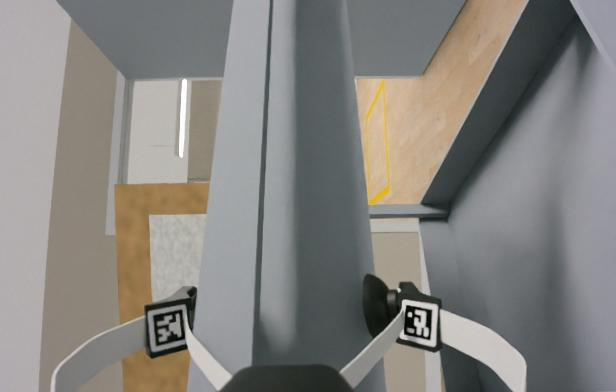

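move(
  blocking=false,
  r1={"base":{"translate_m":0.2},"pace":"slow"},
)

wait(
  seconds=5,
  cameras=["r1_head_camera","r1_wrist_camera"],
)

Scene clock: 1038.40 s.
move: r1 moving
r1.base_odometry: x=-3.162 y=+3.315 heading=-0.324
r1.turned_by_wheels: +0.000
r1.turned_by_imu: +0.000
r1.base_tilt: forward=-1.6 right=+1.2
r1.lidar_m: 0.58 2.34 1.57 1.43 1.46 1.76 3.02 3.05 3.61 3.31 2.04 0.61
r1.base_status: translate_m moving
r1.joint_positions: lift_m=+0.648 arm_m=+0.175 wrist_yaw_rad=-0.003 wrist_pitch_rad=-0.001 wrist_roll_rad=+1.570 gripper_m=+0.001
r1.joint_status: not commanded
r1.measured_speeds: translate_m=+0.049 strafe_m=+0.000 rotate_rad=+0.001 lift_m=+0.000 arm_m=+0.000 wrist_yaw_rad=+0.000 wrist_pitch_rad=+0.000 wrist_roll_rad=+0.000
r1.motor_effort: lift_m=+13(13) arm_m=+4(4) wheel_0=+7(7) wheel_1=+6(7) wheel_2=-11(11)
r1.servo_current: wrist_yaw_rad=46(65) wrist_pitch_rad=39(46) wrist_roll_rad=39(59) gripper_m=111(111)
r1.contact_limits: arm_m 0
r1.hand_pose: x=+0.6340 y=-0.0882 z=+0.8268 quat_wxyz=(+0.707, +0.707, -0.001, -0.001) (m; r1's base frame)
r1.wrist_depth_mm: - - - 336 - 1661 - / - - - 310 - 1921 - / - - - - - 750 - / - 517 521 256 - - - / - 525 521 242 - - - / - 521 182 224 198 - - / - 175 155 213 213 138 -
r2: as last shown
r2.base_tilt: forward=-0.7 right=+0.1
r2.lidar_m: 1.38 0.46 1.94 1.41 1.36 2.08 - 2.39 1.63 1.55 1.58 1.49
r2.motor_effort: lift_m=+21(21) arm_m=+6(6) wheel_0=+12(12) wheel_1=-6(6) wheel_2=-1(1)
r2.servo_current: wrist_yaw_rad=59(59) wrist_pitch_rad=39(46) wrist_roll_rad=46(59) gripper_m=111(111)
r2.wrist_depth_mm: - - 242 161 238 237 236 / - - 244 163 240 237 236 / - - 245 165 241 239 237 / - 1537 247 165 243 241 239 / 1708 1537 247 167 244 243 240 / - - 184 166 181 243 242 / 1708 - 251 - 247 243 244
pictures: none

Scene clock: 1041.17 s.
earlier move: r1 done
r1.base_odometry: x=-2.985 y=+3.256 heading=-0.324
r1.turned_by_wheels: +0.000
r1.turned_by_imu: +0.001
r1.base_tilt: forward=-1.6 right=+1.3
r1.lidar_m: 0.57 0.88 1.59 1.45 1.46 1.85 3.20 3.25 3.55 3.29 1.89 0.73
r1.base_status: done
r1.joint_positions: lift_m=+0.648 arm_m=+0.175 wrist_yaw_rad=+0.002 wrist_pitch_rad=-0.010 wrist_roll_rad=+1.570 gripper_m=+0.001
r1.joint_status: not commanded
r1.measured_speeds: all 0
r1.motor_effort: lift_m=+13(14) arm_m=+4(4) wheel_0=+5(11) wheel_1=+3(8) wheel_2=-1(12)
r1.servo_current: wrist_yaw_rad=46(72) wrist_pitch_rad=52(65) wrist_roll_rad=52(65) gripper_m=52(111)
r1.contact_limits: arm_m 0
r1.hand_pose: x=+0.6344 y=-0.0868 z=+0.8294 quat_wxyz=(+0.707, +0.707, -0.003, +0.004) (m; r1's base frame)
r1.wrist_depth_mm: - - - 430 455 459 449 / - - - 355 - 1863 - / - - - - - - - / - - - - - - - / - - 535 252 263 878 - / - - 185 202 231 - - / - 157 183 184 167 - -
r2.base_odometry: x=-2.171 y=-2.248 heading=-2.158
r2.turned_by_wheels: +0.000
r2.turned_by_imu: +0.000
r2.base_tilt: forward=-0.6 right=+0.0
r2.lidar_m: 1.39 0.46 1.94 1.37 1.33 4.25 - 2.38 1.65 1.55 1.56 1.47
r2.base_status: not commanded
r2.joint_positions: lift_m=+0.850 arm_m=+0.205 wrist_yaw_rad=+1.673 wrist_pitch_rad=+0.002 wrist_roll_rad=+0.000 gripper_m=-0.029
r2.joint_status: not commanded
r2.measured_speeds: all 0
r2.motor_effort: lift_m=+21(21) arm_m=+5(6) wheel_0=+11(12) wheel_1=-6(6) wheel_2=-1(1)
r2.servo_current: wrist_yaw_rad=46(72) wrist_pitch_rad=39(46) wrist_roll_rad=39(59) gripper_m=117(117)
r2.hand_pose: x=+0.4334 y=+0.2958 z=+1.0275 quat_wxyz=(+0.670, -0.001, +0.001, +0.742) (m; r2's base frame)
r2.wrist_depth_mm: - - 243 163 238 237 236 / - - 244 163 240 237 236 / - - 246 164 242 238 237 / - - 246 164 243 239 239 / - - 248 167 244 241 240 / - - 184 166 181 242 241 / - 1336 250 - 246 243 243
wait: 2.77 of 5 s (r1 has come to rest)
pictures: r1_head_camera, r1_wrist_camera
Images, in order (width x height): r1_head_camera 420x560, r1_wrist_camera 616x392.

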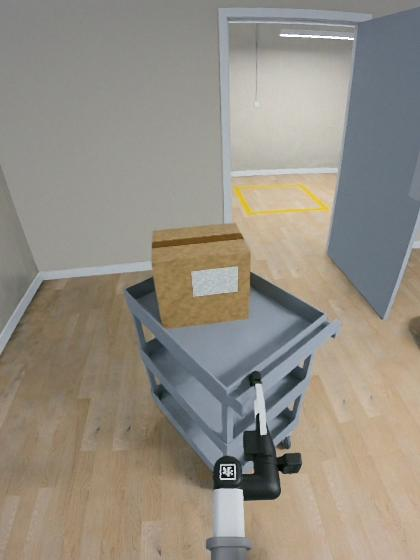

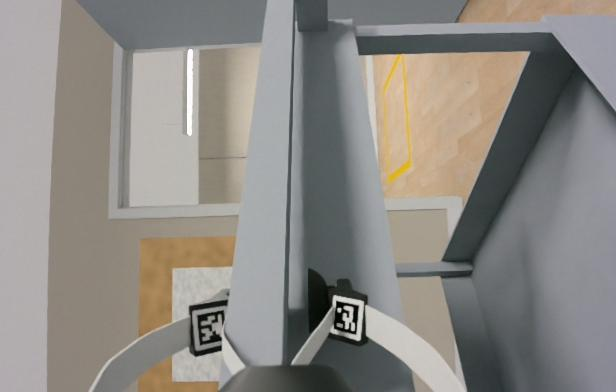

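move(
  blocking=false,
  r1={"base":{"translate_m":-0.8,"strafe_m":-0.35},"pace":"slow"},
)

wait(
  seconds=10,
  cameras=["r1_head_camera","r1_wrist_camera","r1_head_right_camera"],
)

Scene clock: 1076.90 s.
move: r1 moving
r1.base_odometry: x=-2.998 y=+3.254 heading=-0.323
r1.turned_by_wheels: +0.000
r1.turned_by_imu: +0.000
r1.base_tilt: forward=-1.6 right=+1.3
r1.lidar_m: 0.57 0.88 1.56 1.46 1.47 1.84 3.20 3.22 3.56 3.28 1.89 0.72
r1.base_status: translate_m moving; strafe_m moving
r1.joint_positions: lift_m=+0.648 arm_m=+0.175 wrist_yaw_rad=+0.003 wrist_pitch_rad=-0.010 wrist_roll_rad=+1.570 gripper_m=+0.001
r1.joint_status: not commanded
r1.measured_speeds: translate_m=-0.049 strafe_m=-0.021 rotate_rad=-0.001 lift_m=+0.000 arm_m=+0.000 wrist_yaw_rad=+0.001 wrist_pitch_rad=+0.000 wrist_roll_rad=+0.000
r1.motor_effort: lift_m=+13(13) arm_m=+1(4) wheel_0=+0(4) wheel_1=-5(5) wheel_2=+10(11)
r1.servo_current: wrist_yaw_rad=59(59) wrist_pitch_rad=59(65) wrist_roll_rad=52(65) gripper_m=52(52)
r1.contact_limits: arm_m 0
r1.hand_pose: x=+0.6345 y=-0.0865 z=+0.8294 quat_wxyz=(+0.707, +0.707, -0.002, +0.004) (m; r1's base frame)
r1.wrist_depth_mm: - - - 424 459 1499 445 / - - - - - 1863 - / - - - - - - - / - - - - - - - / - - 525 252 263 - - / - - 185 191 233 - - / - 163 504 163 166 - -
r2: as last shown
r2.lidar_m: 1.37 0.46 1.96 1.42 1.30 2.18 - 2.38 1.66 1.54 1.59 1.47
r2.motor_effort: lift_m=+21(21) arm_m=+5(6) wheel_0=+12(12) wheel_1=-6(6) wheel_2=-1(2)
r2.servo_current: wrist_yaw_rad=52(59) wrist_pitch_rad=46(46) wrist_roll_rad=52(52) gripper_m=111(117)
r2.wrist_depth_mm: - - 242 162 238 236 236 / - - 245 163 238 237 236 / - - 246 164 241 239 237 / - - 247 164 243 239 238 / - - 248 167 244 242 241 / - - 184 166 181 243 241 / - 1308 251 - 246 243 242
pictures: none

Scene clock: 1086.33 s.
earlier move: r1 done
r1.base_odometry: x=-3.854 y=+3.179 heading=-0.324
r1.turned_by_wheels: -0.001
r1.turned_by_imu: -0.005
r1.base_tilt: forward=-1.6 right=+1.2
r1.lidar_m: 0.58 0.92 1.86 1.68 1.68 2.17 2.35 2.40 2.99 3.01 3.06 0.67
r1.base_status: done
r1.joint_positions: lift_m=+0.648 arm_m=+0.175 wrist_yaw_rad=+0.003 wrist_pitch_rad=-0.010 wrist_roll_rad=+1.570 gripper_m=+0.001
r1.joint_status: not commanded
r1.measured_speeds: all 0
r1.motor_effort: lift_m=+13(13) arm_m=-4(4) wheel_0=-4(10) wheel_1=-3(9) wheel_2=+2(13)
r1.servo_current: wrist_yaw_rad=52(78) wrist_pitch_rad=59(72) wrist_roll_rad=39(78) gripper_m=52(65)
r1.contact_limits: arm_m 0
r1.hand_pose: x=+0.6345 y=-0.0866 z=+0.8296 quat_wxyz=(+0.707, +0.707, -0.003, +0.005) (m; r1's base frame)
r1.wrist_depth_mm: - - - - 455 455 442 / - - - - - 1921 - / - - - - - - - / - - - - - - - / - - 535 252 260 - - / - - 184 190 184 - - / - 156 512 163 166 - -
r2.base_odometry: x=-2.171 y=-2.248 heading=-2.158
r2.turned_by_wheels: +0.000
r2.turned_by_imu: +0.001
r2.base_tilt: forward=-0.6 right=+0.0
r2.lidar_m: 1.39 0.47 1.93 3.18 1.46 1.49 - 2.37 1.66 1.54 1.59 1.47
r2.base_status: not commanded
r2.joint_positions: lift_m=+0.850 arm_m=+0.205 wrist_yaw_rad=+1.673 wrist_pitch_rad=+0.002 wrist_roll_rad=+0.000 gripper_m=-0.029
r2.joint_status: not commanded
r2.measured_speeds: all 0
r2.motor_effort: lift_m=+21(21) arm_m=+6(6) wheel_0=+12(12) wheel_1=-6(6) wheel_2=-1(2)
r2.servo_current: wrist_yaw_rad=59(72) wrist_pitch_rad=39(52) wrist_roll_rad=52(65) gripper_m=111(124)
r2.hand_pose: x=+0.4334 y=+0.2958 z=+1.0275 quat_wxyz=(+0.670, -0.001, +0.001, +0.742) (m; r2's base frame)
r2.wrist_depth_mm: - - 242 162 239 236 236 / - - 243 163 240 238 236 / - - 245 164 241 239 237 / - - 246 164 242 241 239 / - - 249 167 243 241 240 / - - 185 167 181 244 241 / - - 251 - 246 242 242
wait: 9.43 of 10 s (r1 has come to rest)
pictures: r1_head_camera, r1_head_right_camera, r1_wrist_camera
Images, in order (width x height): r1_head_camera 420x560, r1_head_right_camera 420x672, r1_wrist_camera 616x392.

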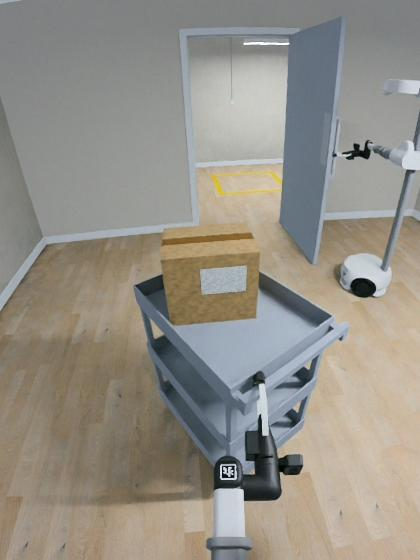

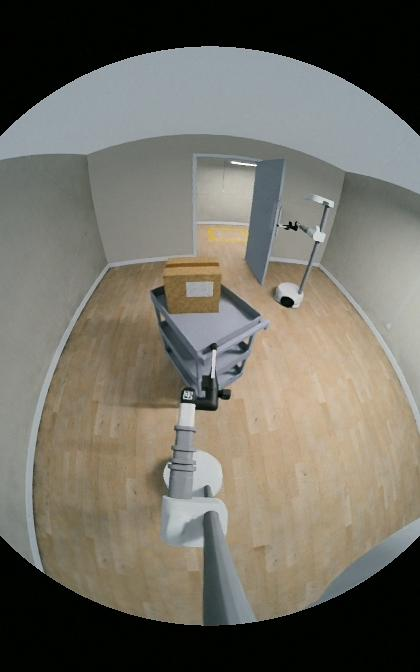

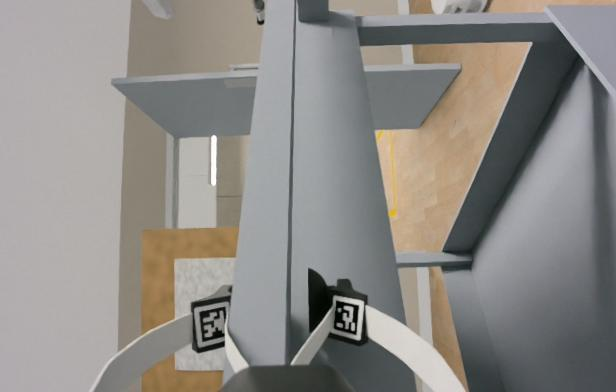

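move(
  blocking=false,
  r1={"joints":{"gripper_m":0.135}},
)

wait(
  seconds=3,
)

move(
  blocking=false,
  r1={"base":{"translate_m":-0.15,"strafe_m":-0.08},"pace":"slow"},
)

wait(
  seconds=4,
)

move(
  blocking=false,
  r1={"base":{"strafe_m":-0.47,"translate_m":0.05}},
)

wait(
  seconds=5,
)

move(
  blocking=false,
  r1={"base":{"rotate_rad":0.7}},
)

wait(
  seconds=4,
  cameras=["r1_head_camera","r1_wrist_camera"],
)

Scene clock: 1116.10 s.
move: r1 moving
r1.base_odometry: x=-3.854 y=+3.179 heading=-0.324
r1.turned_by_wheels: +0.000
r1.turned_by_imu: +0.000
r1.base_tilt: forward=-1.6 right=+1.2
r1.lidar_m: 0.58 0.95 1.85 1.68 1.69 2.18 2.35 2.40 3.01 3.04 3.08 0.67
r1.base_status: not commanded
r1.joint_positions: lift_m=+0.648 arm_m=+0.175 wrist_yaw_rad=+0.003 wrist_pitch_rad=-0.010 wrist_roll_rad=+1.570 gripper_m=+0.019
r1.joint_status: gripper_m moving
r1.measured_speeds: translate_m=+0.000 strafe_m=+0.000 rotate_rad=+0.001 lift_m=+0.000 arm_m=+0.000 wrist_yaw_rad=+0.000 wrist_pitch_rad=+0.000 wrist_roll_rad=+0.000
r1.motor_effort: lift_m=+13(13) arm_m=-4(4) wheel_0=-2(5) wheel_1=-3(3) wheel_2=+2(2)
r1.servo_current: wrist_yaw_rad=59(65) wrist_pitch_rad=59(65) wrist_roll_rad=46(52) gripper_m=59(59)
r1.contact_limits: arm_m 0
r1.hand_pose: x=+0.6345 y=-0.0866 z=+0.8296 quat_wxyz=(+0.707, +0.707, -0.003, +0.005) (m; r1's base frame)
r1.wrist_depth_mm: - - - 413 469 1464 - / - - - 357 - 1808 - / - - - - - - - / - - - - - - - / - - 539 254 265 - - / - - 186 232 185 - - / - 512 178 215 206 - -
r2: as last shown
r2.turned_by_imu: +0.000
r2.base_tilt: forward=-0.7 right=+0.0
r2.lidar_m: 1.39 0.46 1.92 3.19 1.47 1.52 - 2.39 1.67 1.55 1.59 1.47
r2.motor_effort: lift_m=+21(21) arm_m=+6(6) wheel_0=+11(12) wheel_1=-6(6) wheel_2=-1(1)
r2.servo_current: wrist_yaw_rad=46(59) wrist_pitch_rad=39(46) wrist_roll_rad=52(52) gripper_m=111(111)
r2.wrist_depth_mm: - - 243 162 237 236 236 / - - 244 163 239 238 236 / - - 246 164 240 240 237 / - - 247 164 243 240 238 / - - 249 167 244 241 240 / - - 185 166 181 243 241 / - - 251 - 246 243 242
pictures: none

Scene clock: 1117.83 s.
earlier move: r1 done
r1.base_odometry: x=-3.854 y=+3.179 heading=-0.324
r1.turned_by_wheels: +0.000
r1.turned_by_imu: +0.000
r1.base_tilt: forward=-1.6 right=+1.2
r1.lidar_m: 0.59 0.96 1.85 1.66 1.69 2.18 2.36 2.38 3.00 3.03 3.05 0.65
r1.base_status: not commanded
r1.joint_positions: lift_m=+0.648 arm_m=+0.175 wrist_yaw_rad=+0.001 wrist_pitch_rad=-0.001 wrist_roll_rad=+1.570 gripper_m=+0.135
r1.joint_status: all done
r1.measured_speeds: all 0
r1.motor_effort: lift_m=+13(13) arm_m=-3(4) wheel_0=-2(5) wheel_1=-2(3) wheel_2=+1(2)
r1.servo_current: wrist_yaw_rad=52(65) wrist_pitch_rad=39(65) wrist_roll_rad=26(72) gripper_m=46(104)
r1.contact_limits: arm_m 0
r1.hand_pose: x=+0.6344 y=-0.0871 z=+0.8270 quat_wxyz=(+0.707, +0.707, +0.000, +0.001) (m; r1's base frame)
r1.wrist_depth_mm: - - - 455 1921 1366 1042 / - - - 397 - 1863 - / - - - - - 1983 - / - - - 304 - - - / - - 539 260 - - - / - 208 179 246 192 196 - / - 512 512 143 - - -
r2.base_odometry: x=-2.171 y=-2.248 heading=-2.158
r2.turned_by_wheels: +0.000
r2.turned_by_imu: +0.000
r2.base_tilt: forward=-0.7 right=+0.1
r2.lidar_m: 1.38 0.47 1.93 3.19 1.47 1.49 - 2.39 1.65 1.52 1.60 1.46
r2.base_status: not commanded
r2.joint_positions: lift_m=+0.850 arm_m=+0.205 wrist_yaw_rad=+1.673 wrist_pitch_rad=+0.002 wrist_roll_rad=+0.000 gripper_m=-0.029
r2.joint_status: not commanded
r2.measured_speeds: all 0
r2.motor_effort: lift_m=+21(21) arm_m=+6(6) wheel_0=+12(12) wheel_1=-6(6) wheel_2=-1(1)
r2.servo_current: wrist_yaw_rad=52(65) wrist_pitch_rad=39(46) wrist_roll_rad=39(59) gripper_m=104(117)
r2.hand_pose: x=+0.4334 y=+0.2958 z=+1.0275 quat_wxyz=(+0.670, -0.001, +0.001, +0.742) (m; r2's base frame)
r2.wrist_depth_mm: - - 242 162 239 237 236 / - - 245 163 240 238 236 / - - 245 165 241 239 237 / - - 246 165 243 239 238 / - - 248 167 245 242 240 / - - 185 166 181 242 241 / - - 251 - 246 242 244
wait: 1.73 of 3 s (r1 has come to rest)
pictures: none

Scene clock: 1118.33 s.
move: r1 moving
r1.base_odometry: x=-3.868 y=+3.177 heading=-0.324
r1.turned_by_wheels: +0.000
r1.turned_by_imu: +0.000
r1.base_tilt: forward=-1.6 right=+1.3
r1.lidar_m: 0.58 0.97 1.84 1.67 1.69 2.20 2.35 2.37 2.96 3.01 3.07 0.69
r1.base_status: translate_m moving; strafe_m moving
r1.joint_positions: lift_m=+0.648 arm_m=+0.175 wrist_yaw_rad=+0.001 wrist_pitch_rad=+0.000 wrist_roll_rad=+1.570 gripper_m=+0.135
r1.joint_status: not commanded
r1.measured_speeds: translate_m=-0.048 strafe_m=-0.026 rotate_rad=+0.000 lift_m=+0.000 arm_m=+0.000 wrist_yaw_rad=+0.000 wrist_pitch_rad=+0.000 wrist_roll_rad=+0.000
r1.motor_effort: lift_m=+13(13) arm_m=-3(4) wheel_0=-1(4) wheel_1=-6(7) wheel_2=+5(7)
r1.servo_current: wrist_yaw_rad=46(59) wrist_pitch_rad=39(46) wrist_roll_rad=46(59) gripper_m=39(52)
r1.contact_limits: arm_m 0
r1.hand_pose: x=+0.6344 y=-0.0871 z=+0.8268 quat_wxyz=(+0.707, +0.707, +0.000, +0.001) (m; r1's base frame)
r1.wrist_depth_mm: - - - 473 - 1397 1098 / - - - 404 - 1661 - / - - - - - 1921 - / - - - 317 - - - / - - 554 - - - - / - 210 195 257 211 195 - / - 525 525 142 - - -
r2: as last shown
r2.lidar_m: 1.37 0.47 1.92 3.20 1.46 1.52 - 2.37 1.67 1.53 1.59 1.47
r2.servo_current: wrist_yaw_rad=59(65) wrist_pitch_rad=39(46) wrist_roll_rad=39(52) gripper_m=111(111)
r2.wrist_depth_mm: - - 242 162 239 236 234 / - - 244 163 240 238 236 / - - 246 164 242 238 238 / - - 246 164 242 240 239 / - - 249 167 244 242 240 / - - 185 166 181 244 242 / - - 251 - 247 242 243
pictures: none

Scene clock: 1120.70 s.
earlier move: r1 done
r1.base_odometry: x=-4.022 y=+3.151 heading=-0.325
r1.turned_by_wheels: +0.000
r1.turned_by_imu: -0.001
r1.base_tilt: forward=-1.6 right=+1.3
r1.lidar_m: 0.69 1.03 1.93 1.70 1.76 2.25 2.18 2.24 2.82 2.97 3.00 0.97
r1.base_status: done
r1.joint_positions: lift_m=+0.648 arm_m=+0.175 wrist_yaw_rad=+0.001 wrist_pitch_rad=+0.000 wrist_roll_rad=+1.570 gripper_m=+0.135
r1.joint_status: not commanded
r1.measured_speeds: all 0
r1.motor_effort: lift_m=+13(13) arm_m=-3(4) wheel_0=-5(6) wheel_1=-3(7) wheel_2=+3(7)
r1.servo_current: wrist_yaw_rad=52(72) wrist_pitch_rad=39(52) wrist_roll_rad=52(72) gripper_m=39(52)
r1.contact_limits: arm_m 0
r1.hand_pose: x=+0.6344 y=-0.0871 z=+0.8268 quat_wxyz=(+0.707, +0.707, +0.000, +0.001) (m; r1's base frame)
r1.wrist_depth_mm: - - - - - 1618 1160 / - - - - - 1661 1160 / - - - 580 - 609 1078 / - - - 504 - - 525 / - - - 455 - - 466 / - 210 683 370 191 195 - / - - 668 142 - - -
r2.base_odometry: x=-2.171 y=-2.248 heading=-2.158
r2.turned_by_wheels: +0.000
r2.turned_by_imu: +0.000
r2.base_tilt: forward=-0.7 right=+0.0
r2.lidar_m: 1.39 0.46 1.93 3.20 1.47 1.51 - 2.36 1.65 1.56 1.57 1.48
r2.base_status: not commanded
r2.joint_positions: lift_m=+0.850 arm_m=+0.205 wrist_yaw_rad=+1.673 wrist_pitch_rad=+0.002 wrist_roll_rad=+0.000 gripper_m=-0.029
r2.joint_status: not commanded
r2.measured_speeds: all 0
r2.motor_effort: lift_m=+21(21) arm_m=+5(6) wheel_0=+11(12) wheel_1=-6(6) wheel_2=-1(1)
r2.servo_current: wrist_yaw_rad=46(72) wrist_pitch_rad=46(46) wrist_roll_rad=46(59) gripper_m=111(117)
r2.hand_pose: x=+0.4334 y=+0.2958 z=+1.0275 quat_wxyz=(+0.670, -0.001, +0.001, +0.742) (m; r2's base frame)
r2.wrist_depth_mm: - - 243 162 238 236 235 / - - 245 163 240 238 236 / - - 245 164 241 238 238 / - - 247 165 242 241 238 / - - 249 167 243 241 240 / - - 185 166 181 242 242 / - - 251 - 247 243 243
wait: 2.37 of 4 s (r1 has come to rest)
pictures: none

Scene clock: 1121.20 s.
move: r1 moving
r1.base_odometry: x=-4.030 y=+3.118 heading=-0.325
r1.turned_by_wheels: +0.000
r1.turned_by_imu: +0.000
r1.base_tilt: forward=-1.6 right=+1.2
r1.lidar_m: 0.66 0.96 1.94 1.76 1.78 2.31 2.19 2.21 2.82 2.93 2.96 0.98
r1.base_status: translate_m moving; strafe_m moving
r1.joint_positions: lift_m=+0.648 arm_m=+0.175 wrist_yaw_rad=+0.001 wrist_pitch_rad=+0.000 wrist_roll_rad=+1.570 gripper_m=+0.135
r1.joint_status: not commanded
r1.measured_speeds: translate_m=+0.014 strafe_m=-0.133 rotate_rad=+0.000 lift_m=+0.000 arm_m=+0.000 wrist_yaw_rad=+0.000 wrist_pitch_rad=+0.000 wrist_roll_rad=+0.000
r1.motor_effort: lift_m=+13(13) arm_m=-4(4) wheel_0=+11(11) wheel_1=-9(10) wheel_2=-2(3)
r1.servo_current: wrist_yaw_rad=46(65) wrist_pitch_rad=46(46) wrist_roll_rad=39(59) gripper_m=39(46)
r1.contact_limits: arm_m 0
r1.hand_pose: x=+0.6344 y=-0.0871 z=+0.8268 quat_wxyz=(+0.707, +0.707, +0.000, +0.001) (m; r1's base frame)
r1.wrist_depth_mm: - - - - - 1661 1138 / - - - - - 1661 1182 / - - - 597 - 676 1118 / - - - 512 - 691 564 / - - - 466 - - 473 / - 210 676 373 191 194 - / - - 661 142 - - -
r2: as last shown
r2.base_tilt: forward=-0.6 right=+0.0
r2.lidar_m: 1.39 0.46 1.91 3.19 1.47 1.52 - 2.39 1.65 1.54 1.59 1.48
r2.motor_effort: lift_m=+21(21) arm_m=+6(6) wheel_0=+12(12) wheel_1=-6(6) wheel_2=+0(1)
r2.servo_current: wrist_yaw_rad=52(65) wrist_pitch_rad=46(46) wrist_roll_rad=39(59) gripper_m=117(117)
r2.wrist_depth_mm: - - 243 162 238 236 235 / - - 243 163 240 239 236 / - - 246 164 241 237 237 / - - 246 165 242 240 239 / - - 248 167 244 243 240 / - - 185 166 181 243 240 / - - 251 - 247 244 243
pictures: none

Scene clock: 1123.67 s.
earlier move: r1 done
r1.base_odometry: x=-4.124 y=+2.690 heading=-0.325
r1.turned_by_wheels: +0.000
r1.turned_by_imu: -0.003
r1.base_tilt: forward=-1.6 right=+1.3
r1.lidar_m: 0.89 0.79 2.42 2.19 2.24 2.35 2.17 2.21 2.75 2.50 2.52 2.19
r1.base_status: done
r1.joint_positions: lift_m=+0.648 arm_m=+0.175 wrist_yaw_rad=+0.001 wrist_pitch_rad=+0.000 wrist_roll_rad=+1.570 gripper_m=+0.135
r1.joint_status: not commanded
r1.measured_speeds: all 0
r1.motor_effort: lift_m=+13(13) arm_m=-3(4) wheel_0=+0(11) wheel_1=-1(10) wheel_2=-2(5)
r1.servo_current: wrist_yaw_rad=46(65) wrist_pitch_rad=46(52) wrist_roll_rad=52(65) gripper_m=46(52)
r1.contact_limits: arm_m 0
r1.hand_pose: x=+0.6344 y=-0.0871 z=+0.8267 quat_wxyz=(+0.707, +0.707, +0.000, +0.001) (m; r1's base frame)
r1.wrist_depth_mm: - - - - - 1661 1160 / - - - - - 1661 1160 / - - - - - 1708 1205 / - - - - - 1708 1182 / - - - - - 1708 1205 / - 211 - - - 196 1205 / - - - 148 - 1708 1182
r2.base_odometry: x=-2.171 y=-2.248 heading=-2.158
r2.turned_by_wheels: +0.000
r2.turned_by_imu: +0.000
r2.base_tilt: forward=-0.7 right=+0.0
r2.lidar_m: 1.37 0.48 1.93 3.20 1.47 1.51 2.38 2.36 1.63 1.56 1.59 1.47
r2.base_status: not commanded
r2.joint_positions: lift_m=+0.850 arm_m=+0.205 wrist_yaw_rad=+1.673 wrist_pitch_rad=+0.002 wrist_roll_rad=+0.000 gripper_m=-0.029
r2.joint_status: not commanded
r2.measured_speeds: all 0
r2.motor_effort: lift_m=+21(21) arm_m=+6(6) wheel_0=+12(12) wheel_1=-6(6) wheel_2=-1(1)
r2.servo_current: wrist_yaw_rad=52(65) wrist_pitch_rad=39(46) wrist_roll_rad=39(65) gripper_m=111(117)
r2.hand_pose: x=+0.4334 y=+0.2958 z=+1.0275 quat_wxyz=(+0.670, -0.001, +0.001, +0.742) (m; r2's base frame)
r2.wrist_depth_mm: - - 242 162 239 236 235 / - - 244 163 239 237 236 / - - 245 164 241 239 236 / - - 247 165 241 241 238 / - - 249 167 244 240 240 / - - 185 166 181 243 241 / - - 250 - 246 244 243
wait: 2.47 of 5 s (r1 has come to rest)
pictures: none

Scene clock: 1124.17 s.
move: r1 moving
r1.base_odometry: x=-4.124 y=+2.690 heading=-0.073
r1.turned_by_wheels: +0.252
r1.turned_by_imu: +0.253
r1.base_tilt: forward=-1.6 right=+1.3
r1.lidar_m: 0.80 0.79 2.27 2.19 2.42 2.20 2.16 2.38 2.55 2.50 2.71 2.18
r1.base_status: rotate_rad moving
r1.joint_positions: lift_m=+0.648 arm_m=+0.175 wrist_yaw_rad=+0.001 wrist_pitch_rad=+0.000 wrist_roll_rad=+1.570 gripper_m=+0.135
r1.joint_status: not commanded
r1.measured_speeds: translate_m=+0.002 strafe_m=+0.000 rotate_rad=+0.971 lift_m=+0.000 arm_m=+0.000 wrist_yaw_rad=+0.000 wrist_pitch_rad=+0.000 wrist_roll_rad=+0.000
r1.motor_effort: lift_m=+13(13) arm_m=-3(4) wheel_0=-9(9) wheel_1=-9(9) wheel_2=-6(7)
r1.servo_current: wrist_yaw_rad=46(52) wrist_pitch_rad=46(46) wrist_roll_rad=52(52) gripper_m=46(46)
r1.contact_limits: arm_m 0
r1.hand_pose: x=+0.6344 y=-0.0871 z=+0.8267 quat_wxyz=(+0.707, +0.707, +0.000, +0.001) (m; r1's base frame)
r1.wrist_depth_mm: - - - - - 1618 1160 / - - - - - 1661 1160 / - - - - - 1661 1182 / - - - - - 1708 1205 / - - - - - 1618 1160 / - 210 - 554 569 194 559 / - - 809 142 - - -
r2: as last shown
r2.lidar_m: 1.39 0.46 1.92 3.19 1.48 1.53 2.37 2.38 1.63 1.54 1.56 1.49
r2.motor_effort: lift_m=+21(21) arm_m=+6(6) wheel_0=+11(12) wheel_1=-6(6) wheel_2=-1(1)
r2.servo_current: wrist_yaw_rad=59(65) wrist_pitch_rad=39(46) wrist_roll_rad=46(59) gripper_m=117(117)
r2.wrist_depth_mm: - - 243 162 239 237 236 / - - 244 163 239 237 236 / - - 245 164 241 239 236 / - - 247 165 242 240 239 / - - 248 167 244 242 240 / - - 184 166 181 242 242 / - - 251 - 246 243 243
pictures: none

Scene clock: 1125.13 s.
earlier move: r1 done
r1.base_odometry: x=-4.124 y=+2.690 heading=+0.375
r1.turned_by_wheels: +0.448
r1.turned_by_imu: +0.450
r1.base_tilt: forward=-1.6 right=+1.3
r1.lidar_m: 0.78 2.29 2.19 2.32 2.23 2.15 2.30 2.58 2.51 2.63 2.20 0.82
r1.base_status: done
r1.joint_positions: lift_m=+0.648 arm_m=+0.175 wrist_yaw_rad=+0.001 wrist_pitch_rad=+0.000 wrist_roll_rad=+1.570 gripper_m=+0.135
r1.joint_status: not commanded
r1.measured_speeds: all 0
r1.motor_effort: lift_m=+13(13) arm_m=-3(4) wheel_0=-3(10) wheel_1=-2(9) wheel_2=+1(7)
r1.servo_current: wrist_yaw_rad=59(72) wrist_pitch_rad=46(46) wrist_roll_rad=59(65) gripper_m=39(46)
r1.contact_limits: arm_m 0
r1.hand_pose: x=+0.6344 y=-0.0871 z=+0.8267 quat_wxyz=(+0.707, +0.707, +0.000, +0.001) (m; r1's base frame)
r1.wrist_depth_mm: - - - 455 - - - / - - 691 452 - - 462 / - - 715 455 - - 462 / - - 788 459 - - 469 / - - - 459 - 473 469 / - 210 - - - 196 1205 / - - - 149 - 1756 1205
r2.base_odometry: x=-2.171 y=-2.248 heading=-2.158
r2.turned_by_wheels: +0.000
r2.turned_by_imu: +0.000
r2.base_tilt: forward=-0.7 right=+0.1
r2.lidar_m: 1.39 0.45 1.91 3.20 1.47 1.53 2.40 2.41 1.65 1.54 1.58 1.49
r2.base_status: not commanded
r2.joint_positions: lift_m=+0.850 arm_m=+0.205 wrist_yaw_rad=+1.673 wrist_pitch_rad=+0.002 wrist_roll_rad=+0.000 gripper_m=-0.029
r2.joint_status: not commanded
r2.measured_speeds: all 0
r2.motor_effort: lift_m=+21(21) arm_m=+6(6) wheel_0=+12(12) wheel_1=-6(6) wheel_2=-1(1)
r2.servo_current: wrist_yaw_rad=52(65) wrist_pitch_rad=39(46) wrist_roll_rad=52(59) gripper_m=104(117)
r2.hand_pose: x=+0.4334 y=+0.2958 z=+1.0275 quat_wxyz=(+0.670, -0.001, +0.001, +0.742) (m; r2's base frame)
r2.wrist_depth_mm: - - 243 162 239 236 236 / - - 245 163 239 237 236 / - - 246 164 241 238 237 / - - 248 165 242 240 238 / - - 249 167 244 242 240 / - - 185 166 181 243 241 / - - 250 - 246 244 243
wait: 0.97 of 4 s (r1 has come to rest)
pictures: r1_head_camera, r1_wrist_camera
Images, in order (width x height): r1_head_camera 420x560, r1_wrist_camera 616x392.

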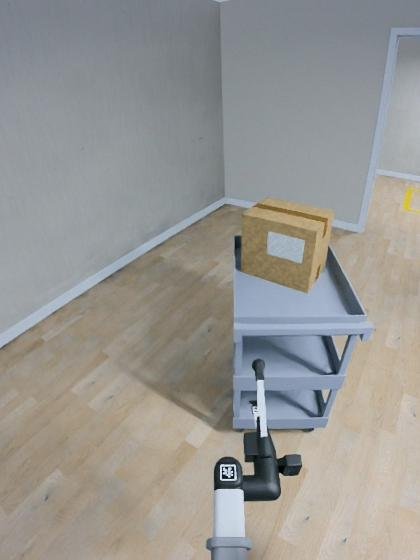

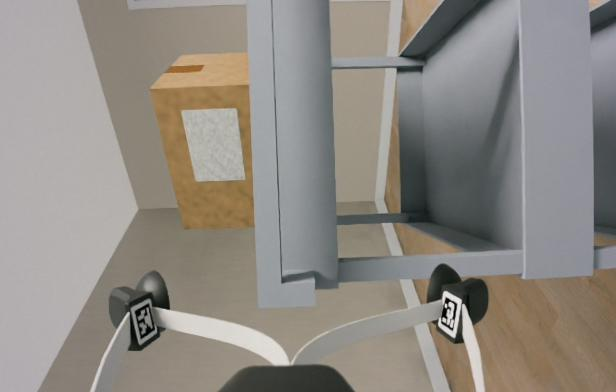

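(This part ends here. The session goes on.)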